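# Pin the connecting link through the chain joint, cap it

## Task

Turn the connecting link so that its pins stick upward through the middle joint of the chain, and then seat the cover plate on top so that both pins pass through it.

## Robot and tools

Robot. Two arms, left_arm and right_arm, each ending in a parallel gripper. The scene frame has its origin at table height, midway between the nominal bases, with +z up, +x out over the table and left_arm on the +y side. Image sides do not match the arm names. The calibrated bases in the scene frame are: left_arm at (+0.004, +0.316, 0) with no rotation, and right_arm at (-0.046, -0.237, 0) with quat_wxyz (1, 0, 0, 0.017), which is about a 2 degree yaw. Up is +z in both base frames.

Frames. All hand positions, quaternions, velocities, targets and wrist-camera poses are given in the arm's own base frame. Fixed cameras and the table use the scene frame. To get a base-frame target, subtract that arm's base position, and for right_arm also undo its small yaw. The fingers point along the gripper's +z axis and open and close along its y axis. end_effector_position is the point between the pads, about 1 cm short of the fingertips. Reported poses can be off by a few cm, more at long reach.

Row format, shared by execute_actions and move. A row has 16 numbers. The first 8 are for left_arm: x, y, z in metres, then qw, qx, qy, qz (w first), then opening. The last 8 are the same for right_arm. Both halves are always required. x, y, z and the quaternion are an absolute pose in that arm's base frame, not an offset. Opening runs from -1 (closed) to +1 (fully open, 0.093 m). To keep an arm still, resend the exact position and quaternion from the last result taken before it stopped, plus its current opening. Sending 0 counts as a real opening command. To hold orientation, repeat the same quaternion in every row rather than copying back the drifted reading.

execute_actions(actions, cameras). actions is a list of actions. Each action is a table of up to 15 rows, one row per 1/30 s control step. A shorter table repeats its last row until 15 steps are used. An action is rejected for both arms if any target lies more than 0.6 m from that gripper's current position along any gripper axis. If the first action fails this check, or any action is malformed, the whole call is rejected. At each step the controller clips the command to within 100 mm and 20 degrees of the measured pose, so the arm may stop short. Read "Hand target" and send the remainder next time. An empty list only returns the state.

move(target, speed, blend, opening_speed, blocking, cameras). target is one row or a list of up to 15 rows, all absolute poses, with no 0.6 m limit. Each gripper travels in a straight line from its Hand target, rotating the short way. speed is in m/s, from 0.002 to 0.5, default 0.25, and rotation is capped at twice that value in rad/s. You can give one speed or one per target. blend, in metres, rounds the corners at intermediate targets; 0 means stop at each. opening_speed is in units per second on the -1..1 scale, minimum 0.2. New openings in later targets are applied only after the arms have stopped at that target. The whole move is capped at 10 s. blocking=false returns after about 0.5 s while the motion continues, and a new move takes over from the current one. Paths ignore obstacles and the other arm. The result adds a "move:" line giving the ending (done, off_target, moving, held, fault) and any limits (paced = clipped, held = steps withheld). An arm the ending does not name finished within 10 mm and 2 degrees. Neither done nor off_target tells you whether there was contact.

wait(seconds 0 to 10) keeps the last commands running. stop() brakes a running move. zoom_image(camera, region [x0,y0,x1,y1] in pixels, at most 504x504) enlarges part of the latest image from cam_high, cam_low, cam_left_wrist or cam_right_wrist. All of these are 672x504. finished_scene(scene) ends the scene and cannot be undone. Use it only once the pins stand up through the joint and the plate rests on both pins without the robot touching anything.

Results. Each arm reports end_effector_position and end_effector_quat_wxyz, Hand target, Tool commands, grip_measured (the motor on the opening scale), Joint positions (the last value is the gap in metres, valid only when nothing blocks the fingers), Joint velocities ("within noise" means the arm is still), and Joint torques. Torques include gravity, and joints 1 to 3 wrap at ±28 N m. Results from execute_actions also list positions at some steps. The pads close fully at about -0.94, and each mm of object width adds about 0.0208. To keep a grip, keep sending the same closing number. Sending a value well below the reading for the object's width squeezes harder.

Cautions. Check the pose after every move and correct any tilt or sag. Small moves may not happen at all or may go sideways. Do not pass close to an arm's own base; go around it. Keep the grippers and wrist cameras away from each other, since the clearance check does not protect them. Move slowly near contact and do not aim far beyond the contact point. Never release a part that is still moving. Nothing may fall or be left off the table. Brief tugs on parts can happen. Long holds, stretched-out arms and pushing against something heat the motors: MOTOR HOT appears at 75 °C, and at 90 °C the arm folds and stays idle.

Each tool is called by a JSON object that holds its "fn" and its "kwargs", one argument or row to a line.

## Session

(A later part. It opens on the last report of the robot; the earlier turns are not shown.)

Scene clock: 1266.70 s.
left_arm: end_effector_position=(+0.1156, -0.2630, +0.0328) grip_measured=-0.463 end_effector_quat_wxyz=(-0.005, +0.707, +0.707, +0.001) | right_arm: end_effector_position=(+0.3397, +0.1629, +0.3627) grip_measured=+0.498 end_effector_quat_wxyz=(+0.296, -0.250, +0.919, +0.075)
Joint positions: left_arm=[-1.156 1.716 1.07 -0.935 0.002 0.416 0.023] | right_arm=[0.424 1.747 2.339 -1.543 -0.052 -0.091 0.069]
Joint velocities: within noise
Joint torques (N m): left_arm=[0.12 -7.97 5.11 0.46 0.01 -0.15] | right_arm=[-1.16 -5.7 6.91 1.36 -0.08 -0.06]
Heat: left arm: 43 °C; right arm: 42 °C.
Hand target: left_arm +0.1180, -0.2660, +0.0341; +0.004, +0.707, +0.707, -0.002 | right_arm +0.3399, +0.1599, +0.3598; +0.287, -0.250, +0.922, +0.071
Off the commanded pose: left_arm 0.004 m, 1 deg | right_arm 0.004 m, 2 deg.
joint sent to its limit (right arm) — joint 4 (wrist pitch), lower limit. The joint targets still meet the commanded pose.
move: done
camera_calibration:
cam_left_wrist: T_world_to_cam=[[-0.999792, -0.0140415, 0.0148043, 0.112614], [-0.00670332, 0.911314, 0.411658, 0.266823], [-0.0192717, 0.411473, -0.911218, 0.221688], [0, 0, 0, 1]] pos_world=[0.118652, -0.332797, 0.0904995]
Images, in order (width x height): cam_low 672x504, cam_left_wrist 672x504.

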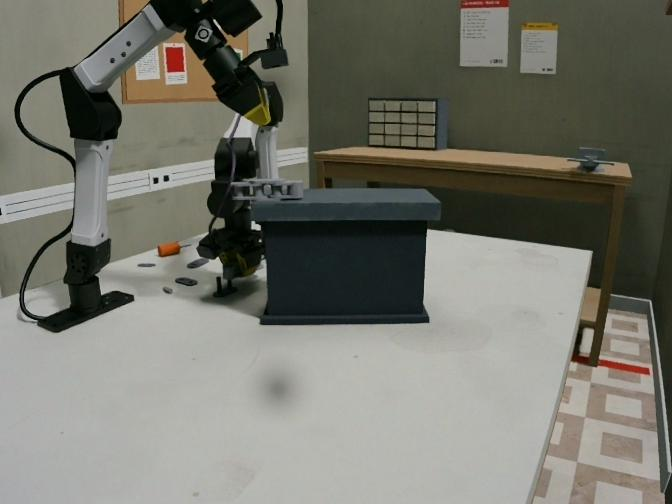

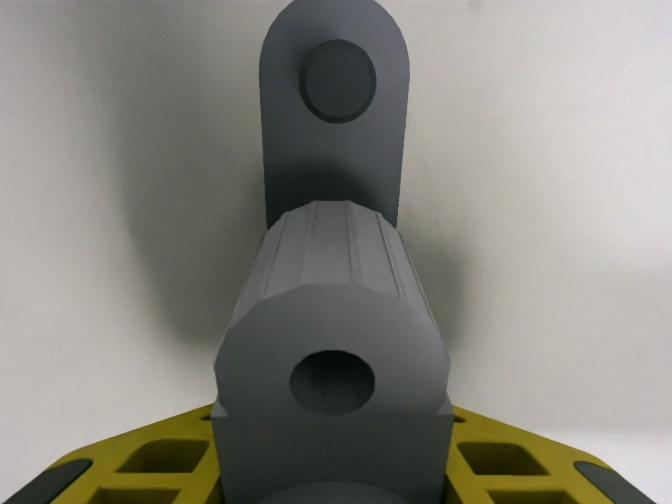

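{"fn": "move", "kwargs": {
  "target": [
    [0.1175,-0.265,0.022,0.002,0.7071,0.7071,-0.001,-1,0.34,0.16,0.36,0.28,-0.25,0.92,0.07,0.5]
  ],
  "speed": [0.02],
  "cameras": ["cam_left_wrist","cam_low"]
}}

{"fn": "zoom_image", "kwargs": {
  "camera": "cam_low",
  "region": [180, 240, 270, 310]
}}

Scene clock: 1271.97 s.
left_arm: end_effector_position=(+0.1158, -0.2635, +0.0232) grip_measured=-0.463 end_effector_quat_wxyz=(-0.001, +0.707, +0.707, -0.001) | right_arm: end_effector_position=(+0.3397, +0.1629, +0.3627) grip_measured=+0.498 end_effector_quat_wxyz=(+0.296, -0.250, +0.919, +0.075)
Joint positions: left_arm=[-1.156 1.726 1.04 -0.887 0.002 0.416 0.023] | right_arm=[0.424 1.747 2.339 -1.543 -0.052 -0.091 0.069]
Joint velocities: within noise
Joint torques (N m): left_arm=[0.08 -7.08 5.01 0.47 0.01 -0.15] | right_arm=[-0.8 -5.64 6.78 1.36 0.01 -0.09]
Heat: left arm: 43 °C; right arm: 42 °C.
Hand target: left_arm +0.1174, -0.2650, +0.0220; +0.002, +0.707, +0.707, -0.001 | right_arm +0.3399, +0.1599, +0.3598; +0.287, -0.250, +0.922, +0.071
Off the commanded pose: left_arm 0.003 m, 0 deg | right_arm 0.004 m, 2 deg.
joint sent to its limit (right arm) — joint 4 (wrist pitch), lower limit. The joint targets still meet the commanded pose.
move: done
camera_calibration:
cam_left_wrist: T_world_to_cam=[[-0.999836, -0.0139404, 0.0115274, 0.113094], [-0.00808487, 0.914448, 0.404622, 0.272391], [-0.0161819, 0.404463, -0.914411, 0.211098], [0, 0, 0, 1]] pos_world=[0.118694, -0.332892, 0.0815113]
Images, in order (width x height): cam_low 672x504, cam_left_wrist 672x504.

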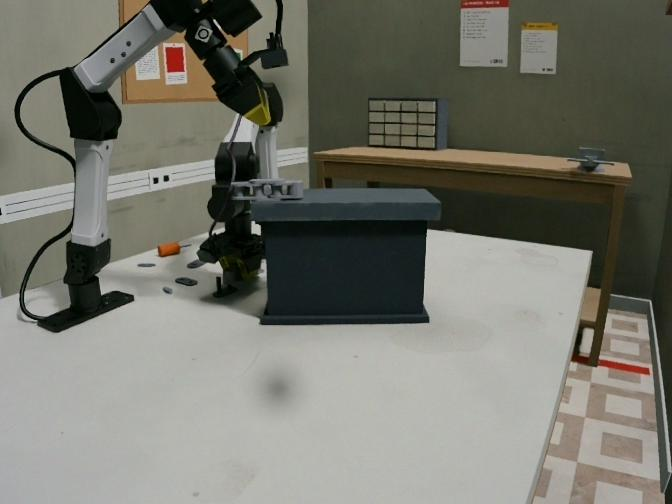

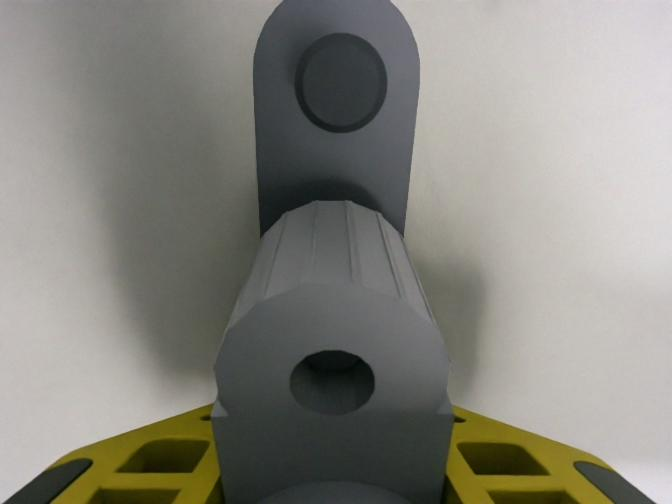

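Scaled by 5.600 from the camera's 672x504 image, which has a finer 960x720 frame.

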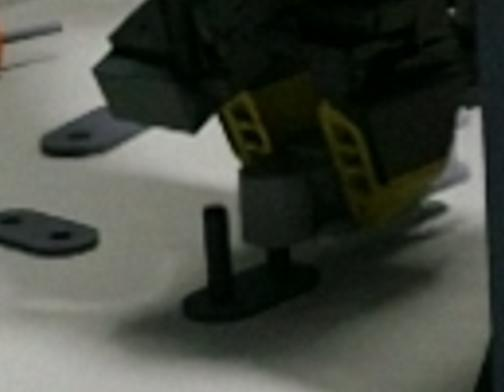

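{"fn": "move", "kwargs": {
  "target": [
    [0.1170,-0.265,0.013,0.002,0.7071,0.7071,-0.001,-1,0.34,0.16,0.36,0.28,-0.25,0.92,0.07,0.5],
    [0.1170,-0.265,0.007,0.002,0.7071,0.7071,-0.001,-1,0.34,0.16,0.36,0.28,-0.25,0.92,0.07,0.5]
  ],
  "speed": [0.02,0.02],
  "cameras": ["cam_left_wrist","cam_low"]
}}

{"fn": "zoom_image", "kwargs": {
  "camera": "cam_low",
  "region": [180, 240, 270, 310]
}}

Scene clock: 1278.00 s.
left_arm: end_effector_position=(+0.1158, -0.2635, +0.0102) grip_measured=-0.463 end_effector_quat_wxyz=(-0.001, +0.707, +0.707, -0.001) | right_arm: end_effector_position=(+0.3397, +0.1629, +0.3627) grip_measured=+0.498 end_effector_quat_wxyz=(+0.296, -0.250, +0.919, +0.075)
Joint positions: left_arm=[-1.156 1.749 1.009 -0.833 0.002 0.416 0.023] | right_arm=[0.424 1.747 2.339 -1.543 -0.052 -0.091 0.069]
Joint velocities: within noise
Joint torques (N m): left_arm=[-0.09 -6.78 4.59 0.54 0.01 -0.17] | right_arm=[-0.94 -5.46 7.06 1.4 -0.1 -0.06]
Heat: left arm: 42 °C; right arm: 42 °C.
Hand target: left_arm +0.1169, -0.2650, +0.0071; +0.002, +0.707, +0.707, -0.001 | right_arm +0.3399, +0.1599, +0.3598; +0.287, -0.250, +0.922, +0.071
Off the commanded pose: left_arm 0.004 m, 0 deg | right_arm 0.004 m, 2 deg.
joint sent to its limit (right arm) — joint 4 (wrist pitch), lower limit. The joint targets still meet the commanded pose.
move: done
camera_calibration:
cam_left_wrist: T_world_to_cam=[[-0.99984, -0.0139325, 0.0112295, 0.113239], [-0.00820928, 0.914731, 0.403981, 0.277756], [-0.0159004, 0.403824, -0.914698, 0.198927], [0, 0, 0, 1]] pos_world=[0.118664, -0.332825, 0.0684787]
Images, in order (width x height): cam_low 672x504, cam_left_wrist 672x504.

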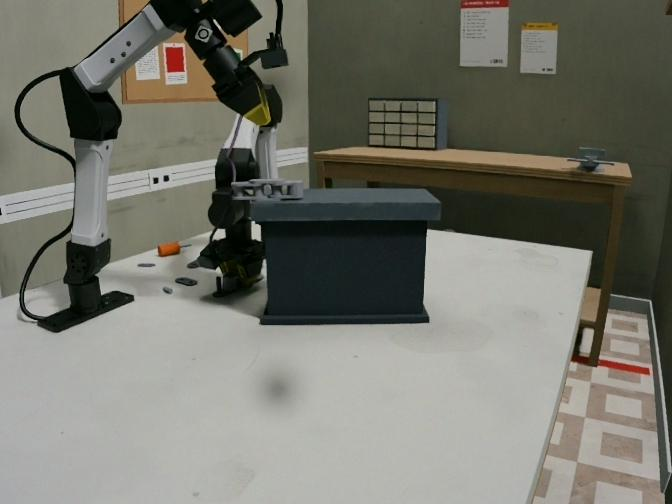

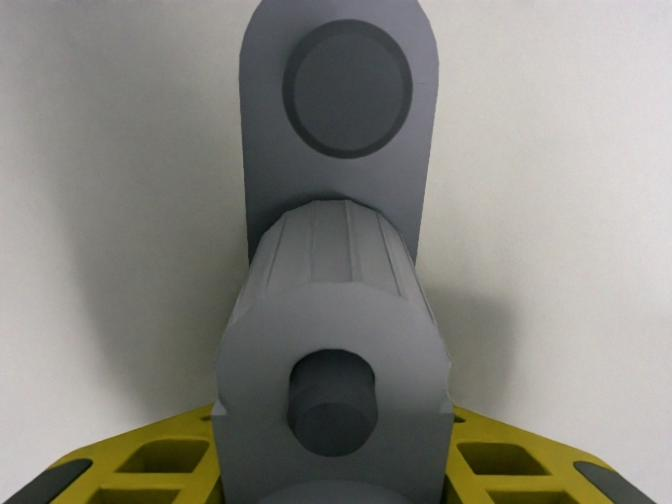

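Scaled by 5.600 from the camera's 672x504 image, which has a finer 960x720 frame.

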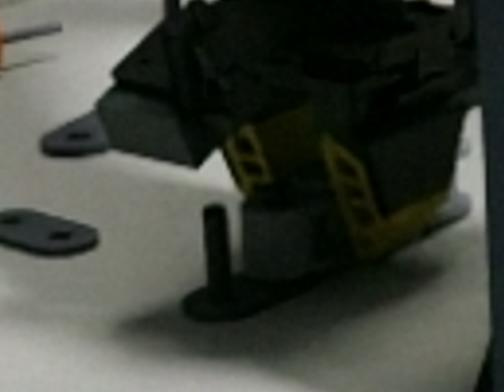

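{"fn": "move", "kwargs": {
  "target": [
    [0.1170,-0.265,0.011,0.002,0.7071,0.7071,-0.001,0.0,0.34,0.16,0.36,0.28,-0.25,0.92,0.07,0.5],
    [0.1170,-0.262,0.07,0.002,0.7071,0.7071,-0.001,0.0,0.34,0.16,0.36,0.28,-0.25,0.92,0.07,0.5],
    [0.1170,-0.262,0.14,0.002,0.7071,0.7071,-0.001,0.3,0.34,0.16,0.36,0.28,-0.25,0.92,0.07,0.5]
  ],
  "speed": [0.02,0.08,0.15],
  "opening_speed": 1.0
}}

{"fn": "zoom_image", "kwargs": {
  "camera": "cam_low",
  "region": [150, 210, 290, 320]
}}

Scene clock: 1287.53 s.
left_arm: end_effector_position=(+0.1133, -0.2579, +0.1243) grip_measured=+0.298 end_effector_quat_wxyz=(-0.022, +0.707, +0.707, +0.008) | right_arm: end_effector_position=(+0.3397, +0.1629, +0.3627) grip_measured=+0.498 end_effector_quat_wxyz=(+0.296, -0.250, +0.919, +0.075)
Joint positions: left_arm=[-1.156 1.651 1.37 -1.337 0.002 0.416 0.06] | right_arm=[0.424 1.747 2.339 -1.543 -0.052 -0.091 0.069]
Joint velocities: within noise
Joint torques (N m): left_arm=[0.32 -10.15 7.98 0.16 0.01 -0.12] | right_arm=[-0.99 -5.61 6.93 1.38 -0.05 -0.07]
Heat: left arm: 42 °C; right arm: 42 °C.
Hand target: left_arm +0.1167, -0.2616, +0.1398; +0.002, +0.707, +0.707, -0.001 | right_arm +0.3399, +0.1599, +0.3598; +0.287, -0.250, +0.922, +0.071
Off the commanded pose: left_arm 0.017 m, 3 deg | right_arm 0.004 m, 2 deg.
joint sent to its limit (right arm) — joint 4 (wrist pitch), lower limit. The joint targets still meet the commanded pose.
move: off_target (left_arm); target 3's new opening was sent with left_arm's hand 0.017 m and 3 deg from that target
camera_calibration:
cam_left_wrist: T_world_to_cam=[[-0.999468, -0.0147771, 0.0290884, 0.107069], [-0.000397941, 0.897009, 0.442013, 0.216262], [-0.0326242, 0.441766, -0.896537, 0.310477], [0, 0, 0, 1]] pos_world=[0.117227, -0.329565, 0.179649]
cam_right_wrist: T_world_to_cam=[[0.494175, -0.869126, 0.0202802, -0.0336679], [-0.854827, -0.490028, -0.170713, 0.469385], [0.158309, 0.0670262, -0.985112, 0.373958], [0, 0, 0, 1]] pos_world=[0.35868, 0.175685, 0.449204]

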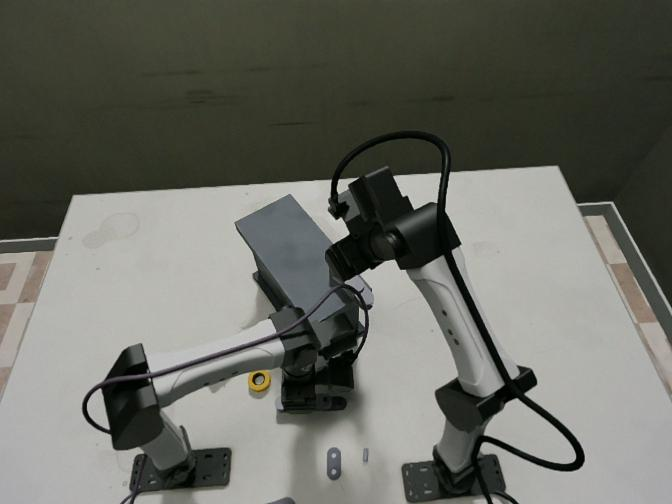

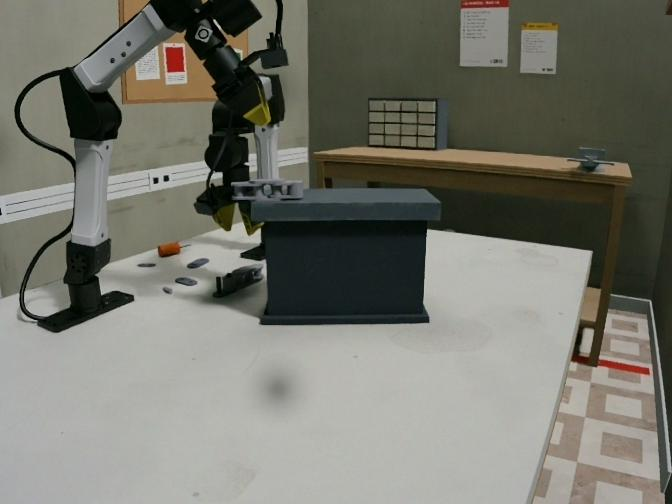

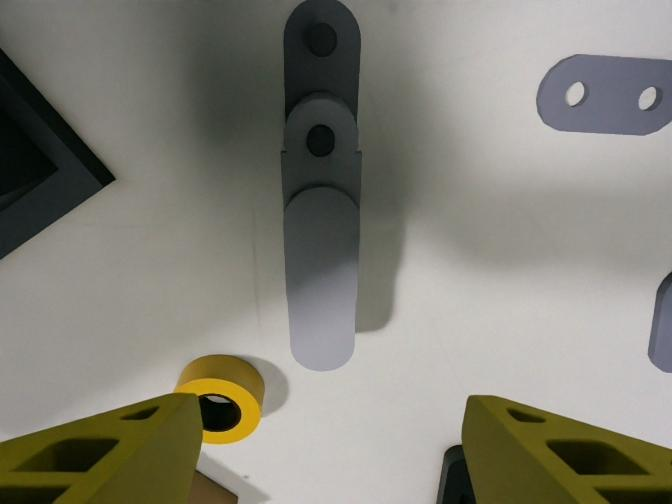

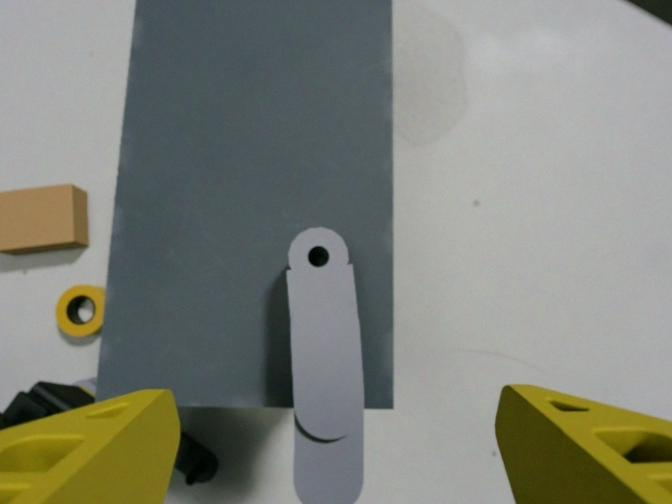

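Scaled by 3.600 from the camera's 672x504 image, which has a finer 960x720 frame.

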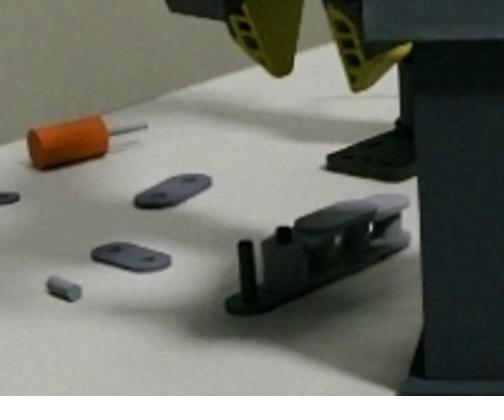

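{"fn": "move", "kwargs": {
  "target": [
    [0.1170,-0.262,0.14,0.002,0.7071,0.7071,-0.001,0.3,0.346,0.1705,0.30,0.2161,-0.2719,0.9357,0.0628,0.2]
  ],
  "speed": [0.12],
  "cameras": ["cam_right_wrist"]
}}

Scene clock: 1307.63 s.
left_arm: end_effector_position=(+0.1133, -0.2579, +0.1243) grip_measured=+0.298 end_effector_quat_wxyz=(-0.022, +0.707, +0.707, +0.008) | right_arm: end_effector_position=(+0.3443, +0.1649, +0.3042) grip_measured=+0.202 end_effector_quat_wxyz=(+0.219, -0.263, +0.938, +0.060)
Joint positions: left_arm=[-1.156 1.651 1.37 -1.337 0.002 0.416 0.06] | right_arm=[0.424 1.77 2.164 -1.511 -0.052 -0.112 0.055]
Joint velocities: within noise
Joint torques (N m): left_arm=[0.32 -10.15 7.97 0.16 0.01 -0.12] | right_arm=[0.35 -6.65 5.39 1.47 -0.11 -0.1]
Heat: left arm: 41 °C; right arm: 42 °C.
Hand target: left_arm +0.1168, -0.2617, +0.1398; +0.002, +0.707, +0.707, -0.001 | right_arm +0.3459, +0.1703, +0.3001; +0.216, -0.272, +0.936, +0.063
Off the commanded pose: left_arm 0.017 m, 3 deg | right_arm 0.007 m, 1 deg.
move: off_target (left_arm)
camera_calibration:
cam_right_wrist: T_world_to_cam=[[0.512271, -0.85871, 0.0140051, -0.0389842], [-0.858714, -0.512398, -0.00763123, 0.419705], [0.0137292, -0.00811713, -0.999873, 0.382142], [0, 0, 0, 1]] pos_world=[0.375131, 0.184682, 0.385842]
Images, in order (width x height): cam_right_wrist 672x504.

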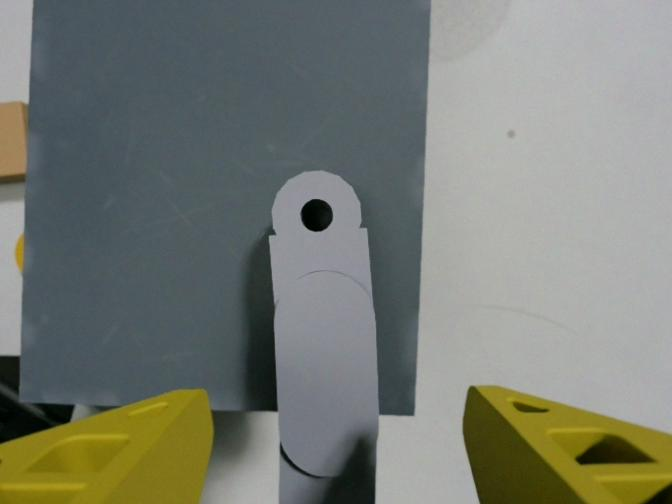

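{"fn": "move", "kwargs": {
  "target": [
    [0.1170,-0.262,0.14,0.002,0.7071,0.7071,-0.001,0.3,0.3465,0.1735,0.262,0.2157,-0.2767,0.9343,0.0639,0.2]
  ],
  "speed": [0.06],
  "cameras": ["cam_right_wrist","cam_low"]
}}

{"fn": "zoom_image", "kwargs": {
  "camera": "cam_low",
  "region": [220, 140, 400, 230]
}}

Scene clock: 1316.20 s.
left_arm: end_effector_position=(+0.1133, -0.2579, +0.1243) grip_measured=+0.298 end_effector_quat_wxyz=(-0.022, +0.707, +0.707, +0.008) | right_arm: end_effector_position=(+0.3500, +0.1704, +0.2559) grip_measured=+0.202 end_effector_quat_wxyz=(+0.204, -0.269, +0.939, +0.058)
Joint positions: left_arm=[-1.156 1.651 1.37 -1.337 0.002 0.416 0.06] | right_arm=[0.431 1.717 1.892 -1.321 -0.052 -0.117 0.055]
Joint velocities: within noise
Joint torques (N m): left_arm=[0.31 -10.15 7.94 0.17 0.01 -0.12] | right_arm=[0.29 -9.85 5.68 1.42 -0.1 -0.05]
Heat: left arm: 41 °C; right arm: 42 °C.
Hand target: left_arm +0.1168, -0.2617, +0.1398; +0.002, +0.707, +0.707, -0.001 | right_arm +0.3464, +0.1734, +0.2619; +0.215, -0.277, +0.934, +0.064
Off the commanded pose: left_arm 0.017 m, 3 deg | right_arm 0.008 m, 2 deg.
move: off_target (left_arm)
camera_calibration:
cam_right_wrist: T_world_to_cam=[[0.522025, -0.852837, 0.0126018, -0.0405639], [-0.852853, -0.521722, 0.0211537, 0.419278], [-0.011466, -0.0217902, -0.999697, 0.344915], [0, 0, 0, 1]] pos_world=[0.382713, 0.191668, 0.336453]
Images, in order (width x height): cam_low 672x504, cam_right_wrist 672x504.

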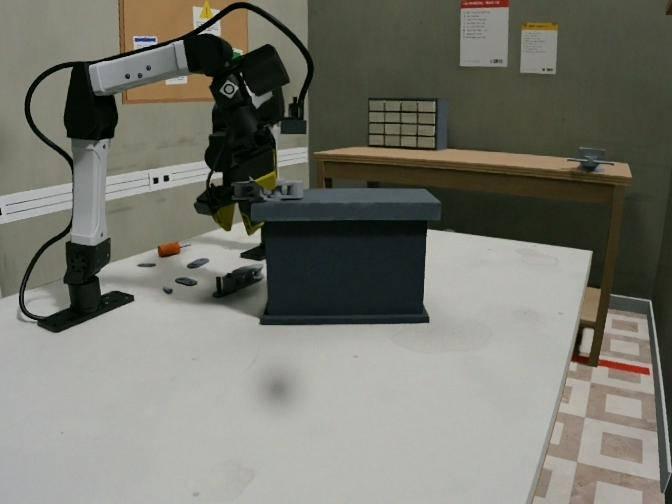

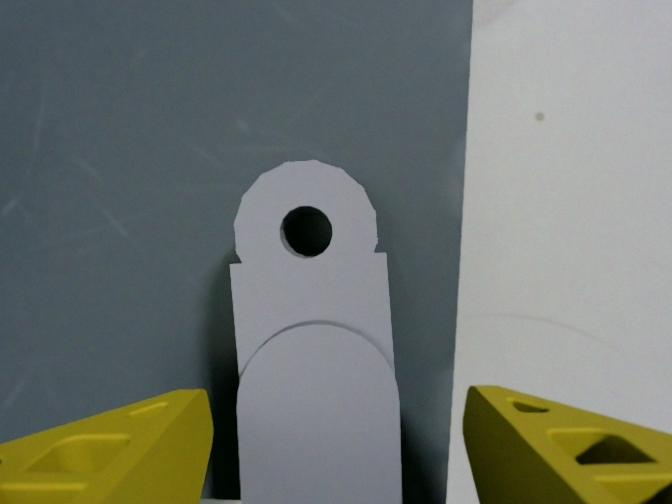

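Scaled by 2.800 from the camera's 672x504 image, which has a finer 960x720 frame.

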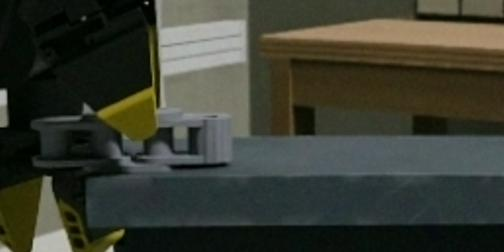

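{"fn": "move", "kwargs": {
  "target": [
    [0.1170,-0.262,0.14,0.002,0.7071,0.7071,-0.001,0.3,0.345,0.1765,0.258,0.2157,-0.2817,0.9328,0.0649,0.2],
    [0.1170,-0.262,0.14,0.002,0.7071,0.7071,-0.001,0.3,0.345,0.1765,0.258,0.2157,-0.2817,0.9328,0.0649,-1]
  ],
  "speed": [0.04,0.05],
  "opening_speed": 1.0,
  "cameras": ["cam_right_wrist","cam_low"]
}}

{"fn": "zoom_image", "kwargs": {
  "camera": "cam_low",
  "region": [220, 140, 400, 230]
}}

Scene clock: 1328.13 s.
left_arm: end_effector_position=(+0.1133, -0.2579, +0.1243) grip_measured=+0.298 end_effector_quat_wxyz=(-0.022, +0.707, +0.707, +0.008) | right_arm: end_effector_position=(+0.3486, +0.1733, +0.2524) grip_measured=-0.457 end_effector_quat_wxyz=(+0.205, -0.275, +0.937, +0.059)
Joint positions: left_arm=[-1.156 1.651 1.37 -1.337 0.002 0.416 0.06] | right_arm=[0.439 1.708 1.866 -1.301 -0.052 -0.12 0.023]
Joint velocities: within noise
Joint torques (N m): left_arm=[0.32 -10.15 7.97 0.17 0.01 -0.12] | right_arm=[0.43 -9.72 5.53 1.42 -0.14 -0.06]
Heat: left arm: 41 °C; right arm: 42 °C.
Hand target: left_arm +0.1168, -0.2617, +0.1398; +0.002, +0.707, +0.707, -0.001 | right_arm +0.3450, +0.1763, +0.2579; +0.215, -0.282, +0.933, +0.065
Off the commanded pose: left_arm 0.017 m, 3 deg | right_arm 0.007 m, 2 deg.
move: off_target (left_arm)
camera_calibration:
cam_right_wrist: T_world_to_cam=[[0.531585, -0.84689, 0.0139611, -0.0420522], [-0.846962, -0.531319, 0.0188327, 0.419802], [-0.00853138, -0.0218357, -0.999725, 0.340449], [0, 0, 0, 1]] pos_world=[0.380815, 0.194869, 0.333036]
Images, in order (width x height): cam_low 672x504, cam_right_wrist 672x504.

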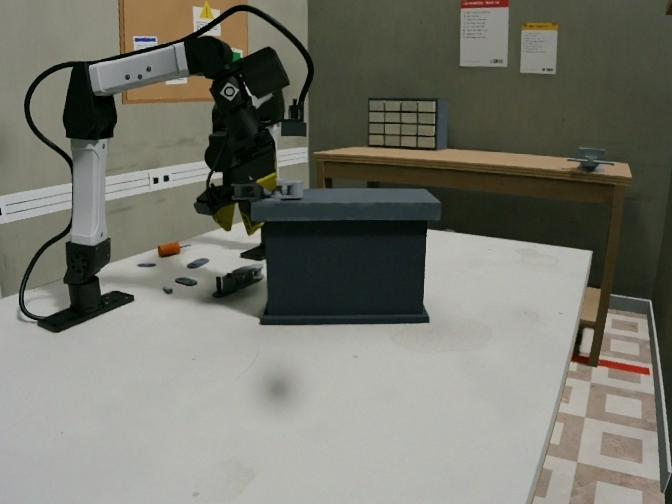

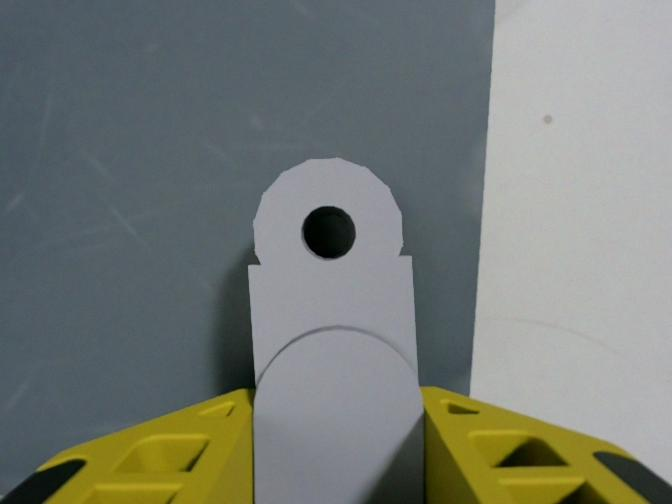

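Scaled by 2.800 from the camera's 672x504 image, which has a finer 960x720 frame.

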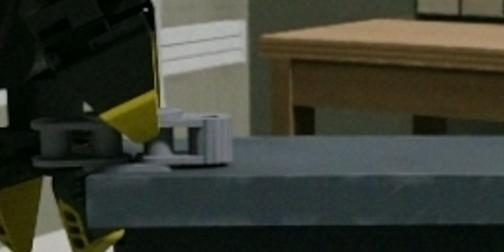

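{"fn": "move", "kwargs": {
  "target": [
    [0.15,-0.20,0.20,0.002,0.7071,0.7071,-0.001,0.3,0.345,0.1765,0.30,0.2157,-0.2817,0.9328,0.0649,-1],
    [0.17,-0.10,0.26,0.15,0.50,0.85,-0.05,0.3,0.29,0.18,0.32,0.2130,-0.41,0.88,0.10,-1],
    [0.17,-0.10,0.26,0.15,0.50,0.85,-0.05,0.3,0.18,0.165,0.20,0.1532,-0.6787,0.7028,0.1480,-1],
    [0.17,-0.10,0.26,0.15,0.50,0.85,-0.05,0.3,0.175,0.155,0.11,0.1532,-0.6787,0.7028,0.1480,-1]
  ],
  "speed": [0.06,0.12,0.15,0.1],
  "blend": [0.0,0.02,0.02,0]
}}

{"fn": "zoom_image", "kwargs": {
  "camera": "cam_low",
  "region": [100, 150, 300, 320]
}}

Scene clock: 1359.63 s.
left_arm: end_effector_position=(+0.1738, -0.1007, +0.2589) grip_measured=+0.298 end_effector_quat_wxyz=(+0.166, +0.497, +0.851, -0.041) | right_arm: end_effector_position=(+0.1707, +0.1502, +0.1033) grip_measured=-0.457 end_effector_quat_wxyz=(-0.127, +0.678, -0.709, -0.144)
Joint positions: left_arm=[-0.431 1.138 1.46 -1.567 0.112 0.608 0.06] | right_arm=[0.465 1.226 0.868 -1.045 -0.35 -1.032 0.023]
Joint velocities: within noise
Joint torques (N m): left_arm=[0.69 -3.4 4.51 0.94 0.27 -0.08] | right_arm=[-0.83 -5.07 6.65 0.98 -0.6 -0.07]
Heat: left arm: 41 °C; right arm: 45 °C.
Hand target: left_arm +0.1703, -0.1003, +0.2594; +0.169, +0.498, +0.849, -0.047 | right_arm +0.1749, +0.1548, +0.1102; -0.153, +0.679, -0.703, -0.148
Off the commanded pose: left_arm 0.004 m, 2 deg | right_arm 0.009 m, 3 deg.
joint sent to its limit (left arm) — joint 4 (wrist pitch), lower limit. The joint targets still meet the commanded pose.
move: off_target (right_arm)
camera_calibration:
cam_left_wrist: T_world_to_cam=[[-0.85471, -0.512453, -0.0828402, 0.11969], [-0.518367, 0.851063, 0.0835858, 0.193998], [0.0276686, 0.114383, -0.993051, 0.345216], [0, 0, 0, 1]] pos_world=[0.193311, -0.143256, 0.336517]
cam_right_wrist: T_world_to_cam=[[0.998705, -0.0471857, -0.0189984, -0.161401], [-0.0458741, -0.99687, 0.0643928, 0.188159], [-0.0219774, -0.0634379, -0.997744, 0.19769], [0, 0, 0, 1]] pos_world=[0.174169, 0.192496, 0.182062]

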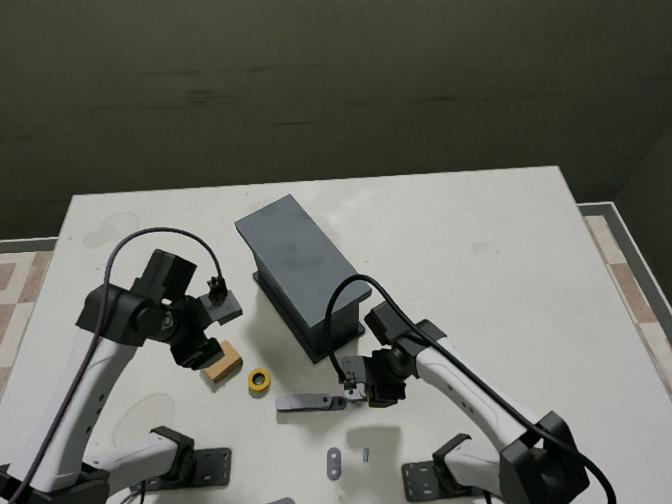

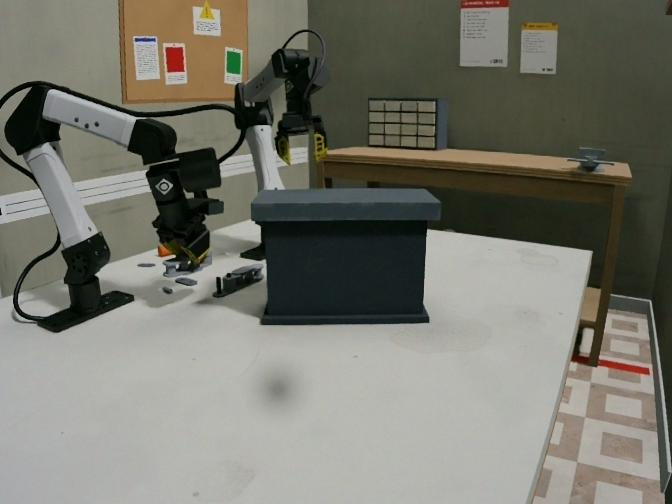

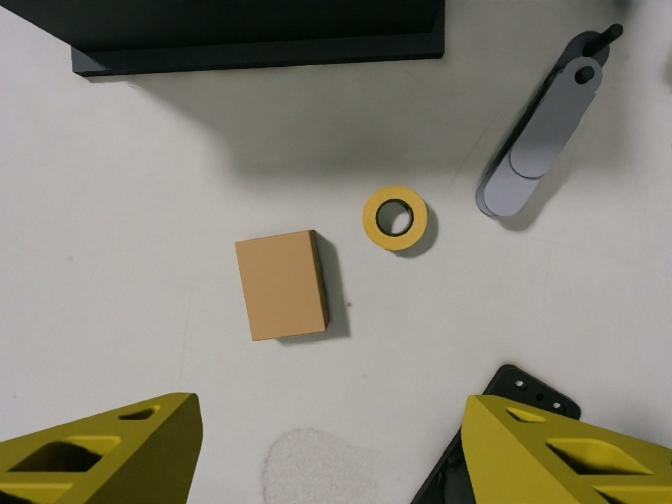

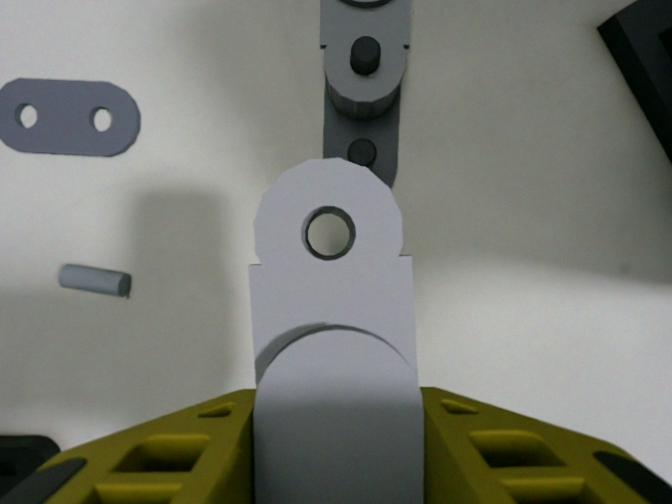

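Scaled by 2.520 from the camera's 672x504 image, which has a finer 960x720 frame.

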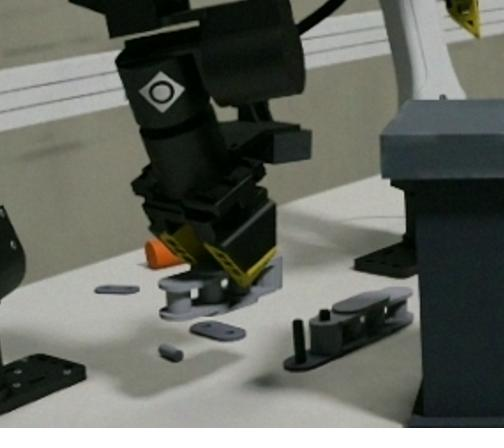

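{"fn": "move", "kwargs": {
  "target": [
    [0.17,-0.10,0.26,0.15,0.50,0.85,-0.05,0.3,0.1845,0.177,0.095,0.179,-0.679,0.697,0.152,-1]
  ],
  "speed": [0.06],
  "cameras": ["cam_right_wrist"]
}}

Scene clock: 1385.53 s.
left_arm: end_effector_position=(+0.1738, -0.1007, +0.2589) grip_measured=+0.298 end_effector_quat_wxyz=(+0.166, +0.497, +0.851, -0.041) | right_arm: end_effector_position=(+0.1820, +0.1691, +0.0926) grip_measured=-0.457 end_effector_quat_wxyz=(-0.164, +0.678, -0.702, -0.143)
Joint positions: left_arm=[-0.431 1.138 1.46 -1.567 0.112 0.608 0.06] | right_arm=[0.508 1.241 0.815 -0.887 -0.36 -0.982 0.023]
Joint velocities: within noise
Joint torques (N m): left_arm=[0.7 -3.4 4.51 0.94 0.26 -0.08] | right_arm=[0.32 -3.12 6.89 1.2 -0.58 0.07]
Heat: left arm: 38 °C; right arm: 43 °C.
Hand target: left_arm +0.1703, -0.1003, +0.2594; +0.169, +0.498, +0.849, -0.047 | right_arm +0.1843, +0.1768, +0.0953; -0.179, +0.679, -0.696, -0.152
Off the commanded pose: left_arm 0.004 m, 2 deg | right_arm 0.009 m, 2 deg.
joint sent to its limit (left arm) — joint 4 (wrist pitch), lower limit. The joint targets still meet the commanded pose.
move: done
camera_calibration:
cam_right_wrist: T_world_to_cam=[[0.998285, -0.0475932, 0.0340893, -0.1768], [-0.0479918, -0.998787, 0.0109704, 0.213901], [0.0335258, -0.0125876, -0.999359, 0.169924], [0, 0, 0, 1]] pos_world=[0.181065, 0.207366, 0.173495]
Images, in order (width x height): cam_right_wrist 672x504.

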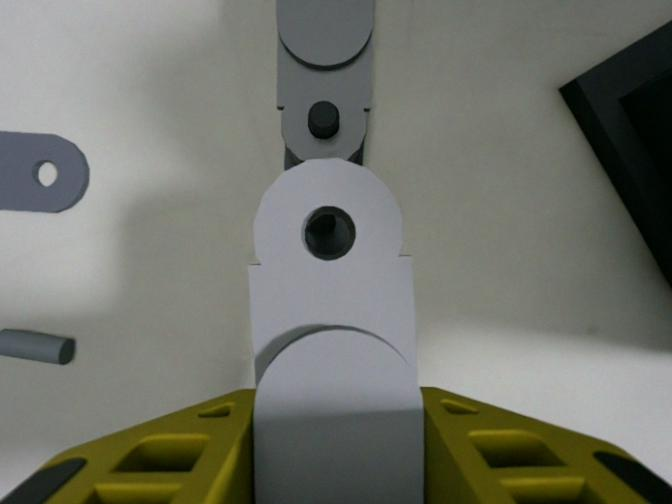

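{"fn": "zoom_image", "kwargs": {
  "camera": "cam_right_wrist",
  "region": [270, 170, 390, 290]
}}

Scaled by 4.200 from the camera's 672x504 image, which has a finer 960x720 frame.

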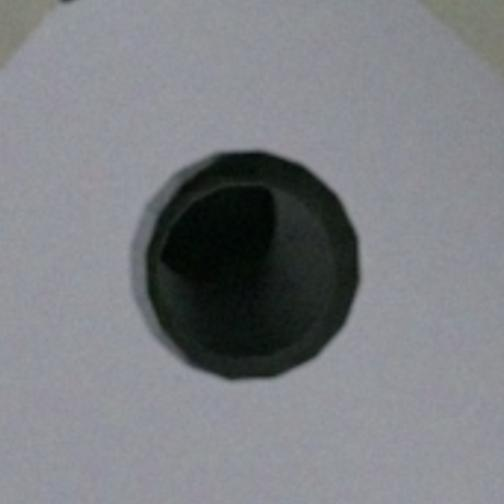

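{"fn": "move", "kwargs": {
  "target": [
    [0.17,-0.10,0.26,0.15,0.50,0.85,-0.05,0.3,0.1825,0.183,0.090,0.174,-0.679,0.698,0.152,-1]
  ],
  "speed": [0.03],
  "cameras": ["cam_right_wrist"]
}}

{"fn": "zoom_image", "kwargs": {
  "camera": "cam_right_wrist",
  "region": [270, 170, 390, 290]
}}

Scene clock: 1404.67 s.
left_arm: end_effector_position=(+0.1738, -0.1007, +0.2589) grip_measured=+0.298 end_effector_quat_wxyz=(+0.166, +0.497, +0.851, -0.041) | right_arm: end_effector_position=(+0.1792, +0.1764, +0.0880) grip_measured=-0.457 end_effector_quat_wxyz=(-0.160, +0.679, -0.701, -0.148)
Joint positions: left_arm=[-0.431 1.138 1.46 -1.567 0.112 0.608 0.06] | right_arm=[0.54 1.257 0.806 -0.862 -0.36 -0.95 0.023]
Joint velocities: within noise
Joint torques (N m): left_arm=[0.68 -3.41 4.51 0.93 0.27 -0.08] | right_arm=[0.08 -3.25 6.63 1.28 -0.43 0.05]
Heat: left arm: 37 °C; right arm: 42 °C.
Hand target: left_arm +0.1703, -0.1003, +0.2594; +0.169, +0.498, +0.849, -0.047 | right_arm +0.1823, +0.1828, +0.0902; -0.174, +0.679, -0.697, -0.152
Off the commanded pose: left_arm 0.004 m, 2 deg | right_arm 0.008 m, 2 deg.
joint sent to its limit (left arm) — joint 4 (wrist pitch), lower limit. The joint targets still meet the commanded pose.
move: done
camera_calibration:
cam_right_wrist: T_world_to_cam=[[0.998768, -0.0446038, 0.0217544, -0.172947], [-0.0448251, -0.998947, 0.00979471, 0.220689], [0.0212946, -0.0107578, -0.999715, 0.167469], [0, 0, 0, 1]] pos_world=[0.17906, 0.214544, 0.169022]
Images, in order (width x height): cam_right_wrist 672x504.

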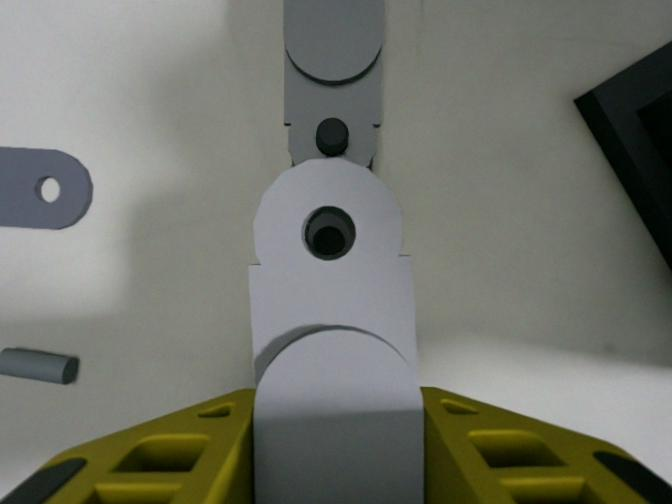

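Scaled by 4.200 from the camera's 672x504 image, which has a finer 960x720 frame.

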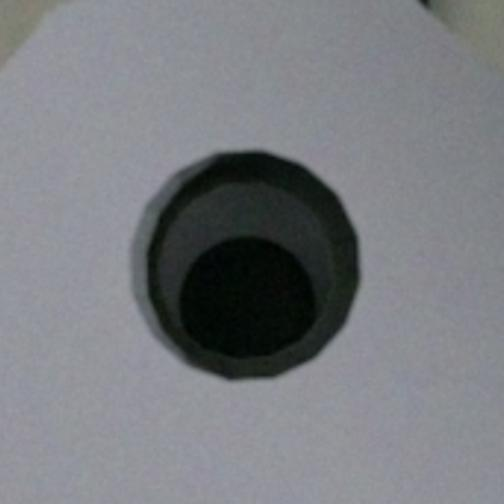

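{"fn": "move", "kwargs": {
  "target": [
    [0.17,-0.10,0.26,0.15,0.50,0.85,-0.05,0.3,0.1828,0.1810,0.080,0.172,-0.679,0.698,0.152,-1]
  ],
  "speed": [0.03],
  "cameras": ["cam_right_wrist"]
}}

{"fn": "zoom_image", "kwargs": {
  "camera": "cam_right_wrist",
  "region": [270, 170, 390, 290]
}}

Scene clock: 1422.30 s.
left_arm: end_effector_position=(+0.1738, -0.1007, +0.2589) grip_measured=+0.298 end_effector_quat_wxyz=(+0.166, +0.497, +0.851, -0.041) | right_arm: end_effector_position=(+0.1781, +0.1758, +0.0779) grip_measured=-0.457 end_effector_quat_wxyz=(-0.157, +0.678, -0.703, -0.149)
Joint positions: left_arm=[-0.431 1.138 1.46 -1.567 0.112 0.608 0.06] | right_arm=[0.54 1.268 0.774 -0.826 -0.36 -0.949 0.023]
Joint velocities: within noise
Joint torques (N m): left_arm=[0.68 -3.4 4.49 0.94 0.27 -0.08] | right_arm=[-0.31 -3.47 6.78 1.28 -0.47 -0.07]
Heat: left arm: 37 °C; right arm: 43 °C.
Hand target: left_arm +0.1703, -0.1003, +0.2594; +0.169, +0.498, +0.849, -0.047 | right_arm +0.1826, +0.1808, +0.0802; -0.172, +0.679, -0.698, -0.152
Off the commanded pose: left_arm 0.004 m, 2 deg | right_arm 0.007 m, 2 deg.
joint sent to its limit (left arm) — joint 4 (wrist pitch), lower limit. The joint targets still meet the commanded pose.
move: done
camera_calibration:
cam_right_wrist: T_world_to_cam=[[0.998845, -0.0455707, 0.0152273, -0.171005], [-0.0457815, -0.998856, 0.0137947, 0.219932], [0.0145813, -0.0144759, -0.999789, 0.159161], [0, 0, 0, 1]] pos_world=[0.178556, 0.214192, 0.158697]
Images, in order (width x height): cam_right_wrist 672x504.

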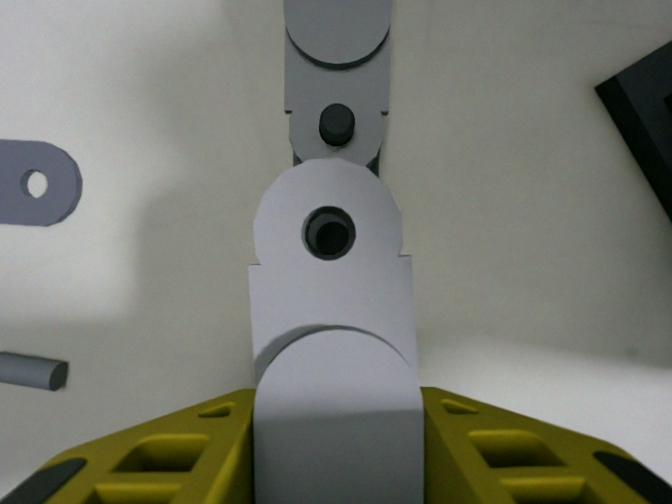

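Scaled by 4.200 from the camera's 672x504 image, which has a finer 960x720 frame.

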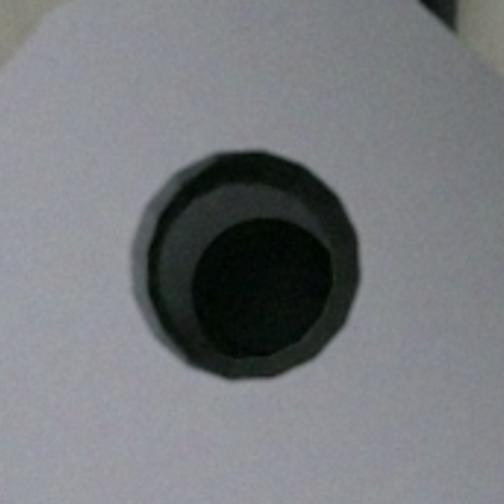

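{"fn": "move", "kwargs": {
  "target": [
    [0.17,-0.10,0.26,0.15,0.50,0.85,-0.05,0.3,0.1850,0.1790,0.078,0.170,-0.679,0.698,0.150,-1]
  ],
  "speed": [0.03],
  "cameras": ["cam_right_wrist"]
}}

{"fn": "zoom_image", "kwargs": {
  "camera": "cam_right_wrist",
  "region": [270, 170, 390, 290]
}}

Scene clock: 1437.90 s.
left_arm: end_effector_position=(+0.1738, -0.1007, +0.2589) grip_measured=+0.298 end_effector_quat_wxyz=(+0.166, +0.497, +0.851, -0.041) | right_arm: end_effector_position=(+0.1789, +0.1753, +0.0760) grip_measured=-0.457 end_effector_quat_wxyz=(-0.154, +0.679, -0.703, -0.149)
Joint positions: left_arm=[-0.431 1.138 1.46 -1.567 0.112 0.608 0.06] | right_arm=[0.536 1.277 0.774 -0.823 -0.36 -0.955 0.023]
Joint velocities: within noise
Joint torques (N m): left_arm=[0.69 -3.4 4.49 0.93 0.26 -0.08] | right_arm=[-0.77 -3.48 6.69 1.17 -0.41 -0.06]
Heat: left arm: 36 °C; right arm: 42 °C.
Hand target: left_arm +0.1703, -0.1003, +0.2594; +0.169, +0.498, +0.849, -0.047 | right_arm +0.1848, +0.1788, +0.0781; -0.170, +0.679, -0.698, -0.150
Off the commanded pose: left_arm 0.004 m, 2 deg | right_arm 0.007 m, 2 deg.
joint sent to its limit (left arm) — joint 4 (wrist pitch), lower limit. The joint targets still meet the commanded pose.
move: done
camera_calibration:
cam_right_wrist: T_world_to_cam=[[0.998967, -0.0437671, 0.0122188, -0.171937], [-0.0439757, -0.998882, 0.0173541, 0.218931], [0.0114456, -0.0178735, -0.999775, 0.158406], [0, 0, 0, 1]] pos_world=[0.179574, 0.213992, 0.156672]
Images, in order (width x height): cam_right_wrist 672x504.

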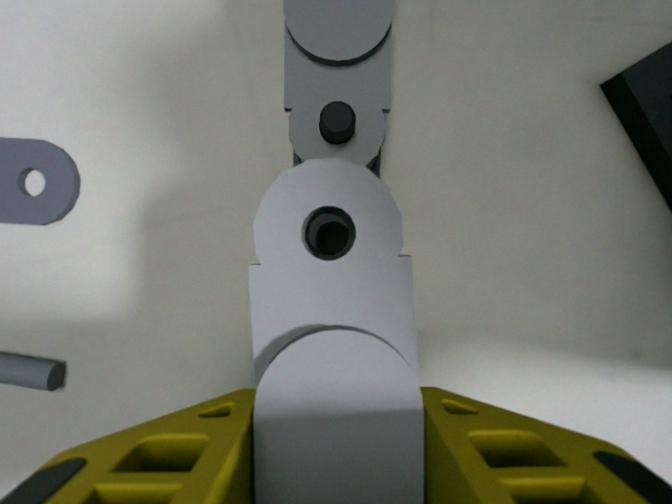

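Scaled by 4.200 from the camera's 672x504 image, which has a finer 960x720 frame.

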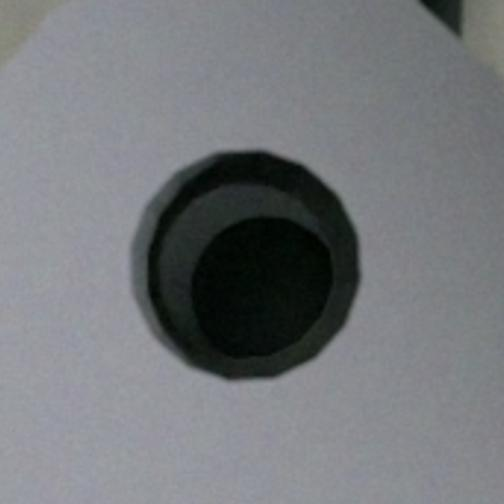

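{"fn": "move", "kwargs": {
  "target": [
    [0.17,-0.10,0.26,0.15,0.50,0.85,-0.05,0.3,0.1864,0.1776,0.078,0.170,-0.679,0.698,0.150,-1]
  ],
  "speed": [0.03],
  "cameras": ["cam_right_wrist"]
}}

{"fn": "zoom_image", "kwargs": {
  "camera": "cam_right_wrist",
  "region": [270, 170, 390, 290]
}}

Scene clock: 1447.27 s.
left_arm: end_effector_position=(+0.1738, -0.1007, +0.2589) grip_measured=+0.298 end_effector_quat_wxyz=(+0.166, +0.497, +0.851, -0.041) | right_arm: end_effector_position=(+0.1806, +0.1738, +0.0760) grip_measured=-0.457 end_effector_quat_wxyz=(-0.156, +0.679, -0.702, -0.147)
Joint positions: left_arm=[-0.431 1.138 1.46 -1.567 0.112 0.608 0.06] | right_arm=[0.527 1.277 0.774 -0.822 -0.36 -0.964 0.023]
Joint velocities: within noise
Joint torques (N m): left_arm=[0.7 -3.38 4.51 0.94 0.27 -0.08] | right_arm=[-0.96 -3.08 7.16 1.18 -0.42 -0.13]
Heat: left arm: 36 °C; right arm: 42 °C.
Hand target: left_arm +0.1703, -0.1003, +0.2594; +0.169, +0.498, +0.849, -0.047 | right_arm +0.1862, +0.1774, +0.0781; -0.170, +0.679, -0.698, -0.150
Off the commanded pose: left_arm 0.004 m, 2 deg | right_arm 0.007 m, 2 deg.
joint sent to its limit (left arm) — joint 4 (wrist pitch), lower limit. The joint targets still meet the commanded pose.
move: done
camera_calibration:
cam_right_wrist: T_world_to_cam=[[0.998865, -0.0446121, 0.0166946, -0.173924], [-0.0448942, -0.998848, 0.0169279, 0.217642], [0.0159202, -0.0176582, -0.999717, 0.157551], [0, 0, 0, 1]] pos_world=[0.180989, 0.212414, 0.156726]
Images, in order (width x height): cam_right_wrist 672x504.

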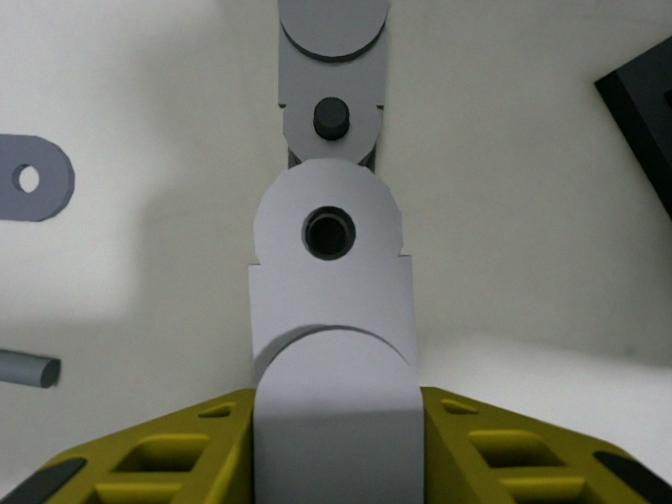

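Scaled by 4.200 from the camera's 672x504 image, which has a finer 960x720 frame.

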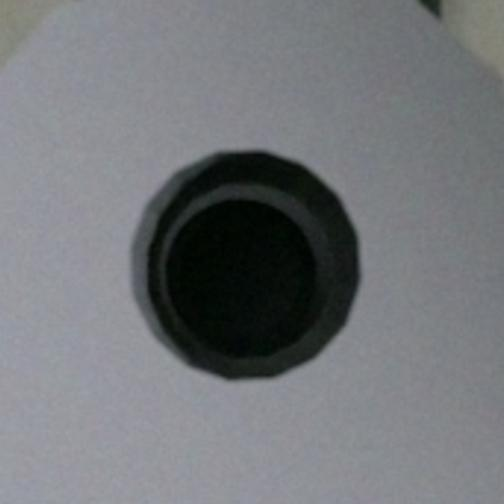

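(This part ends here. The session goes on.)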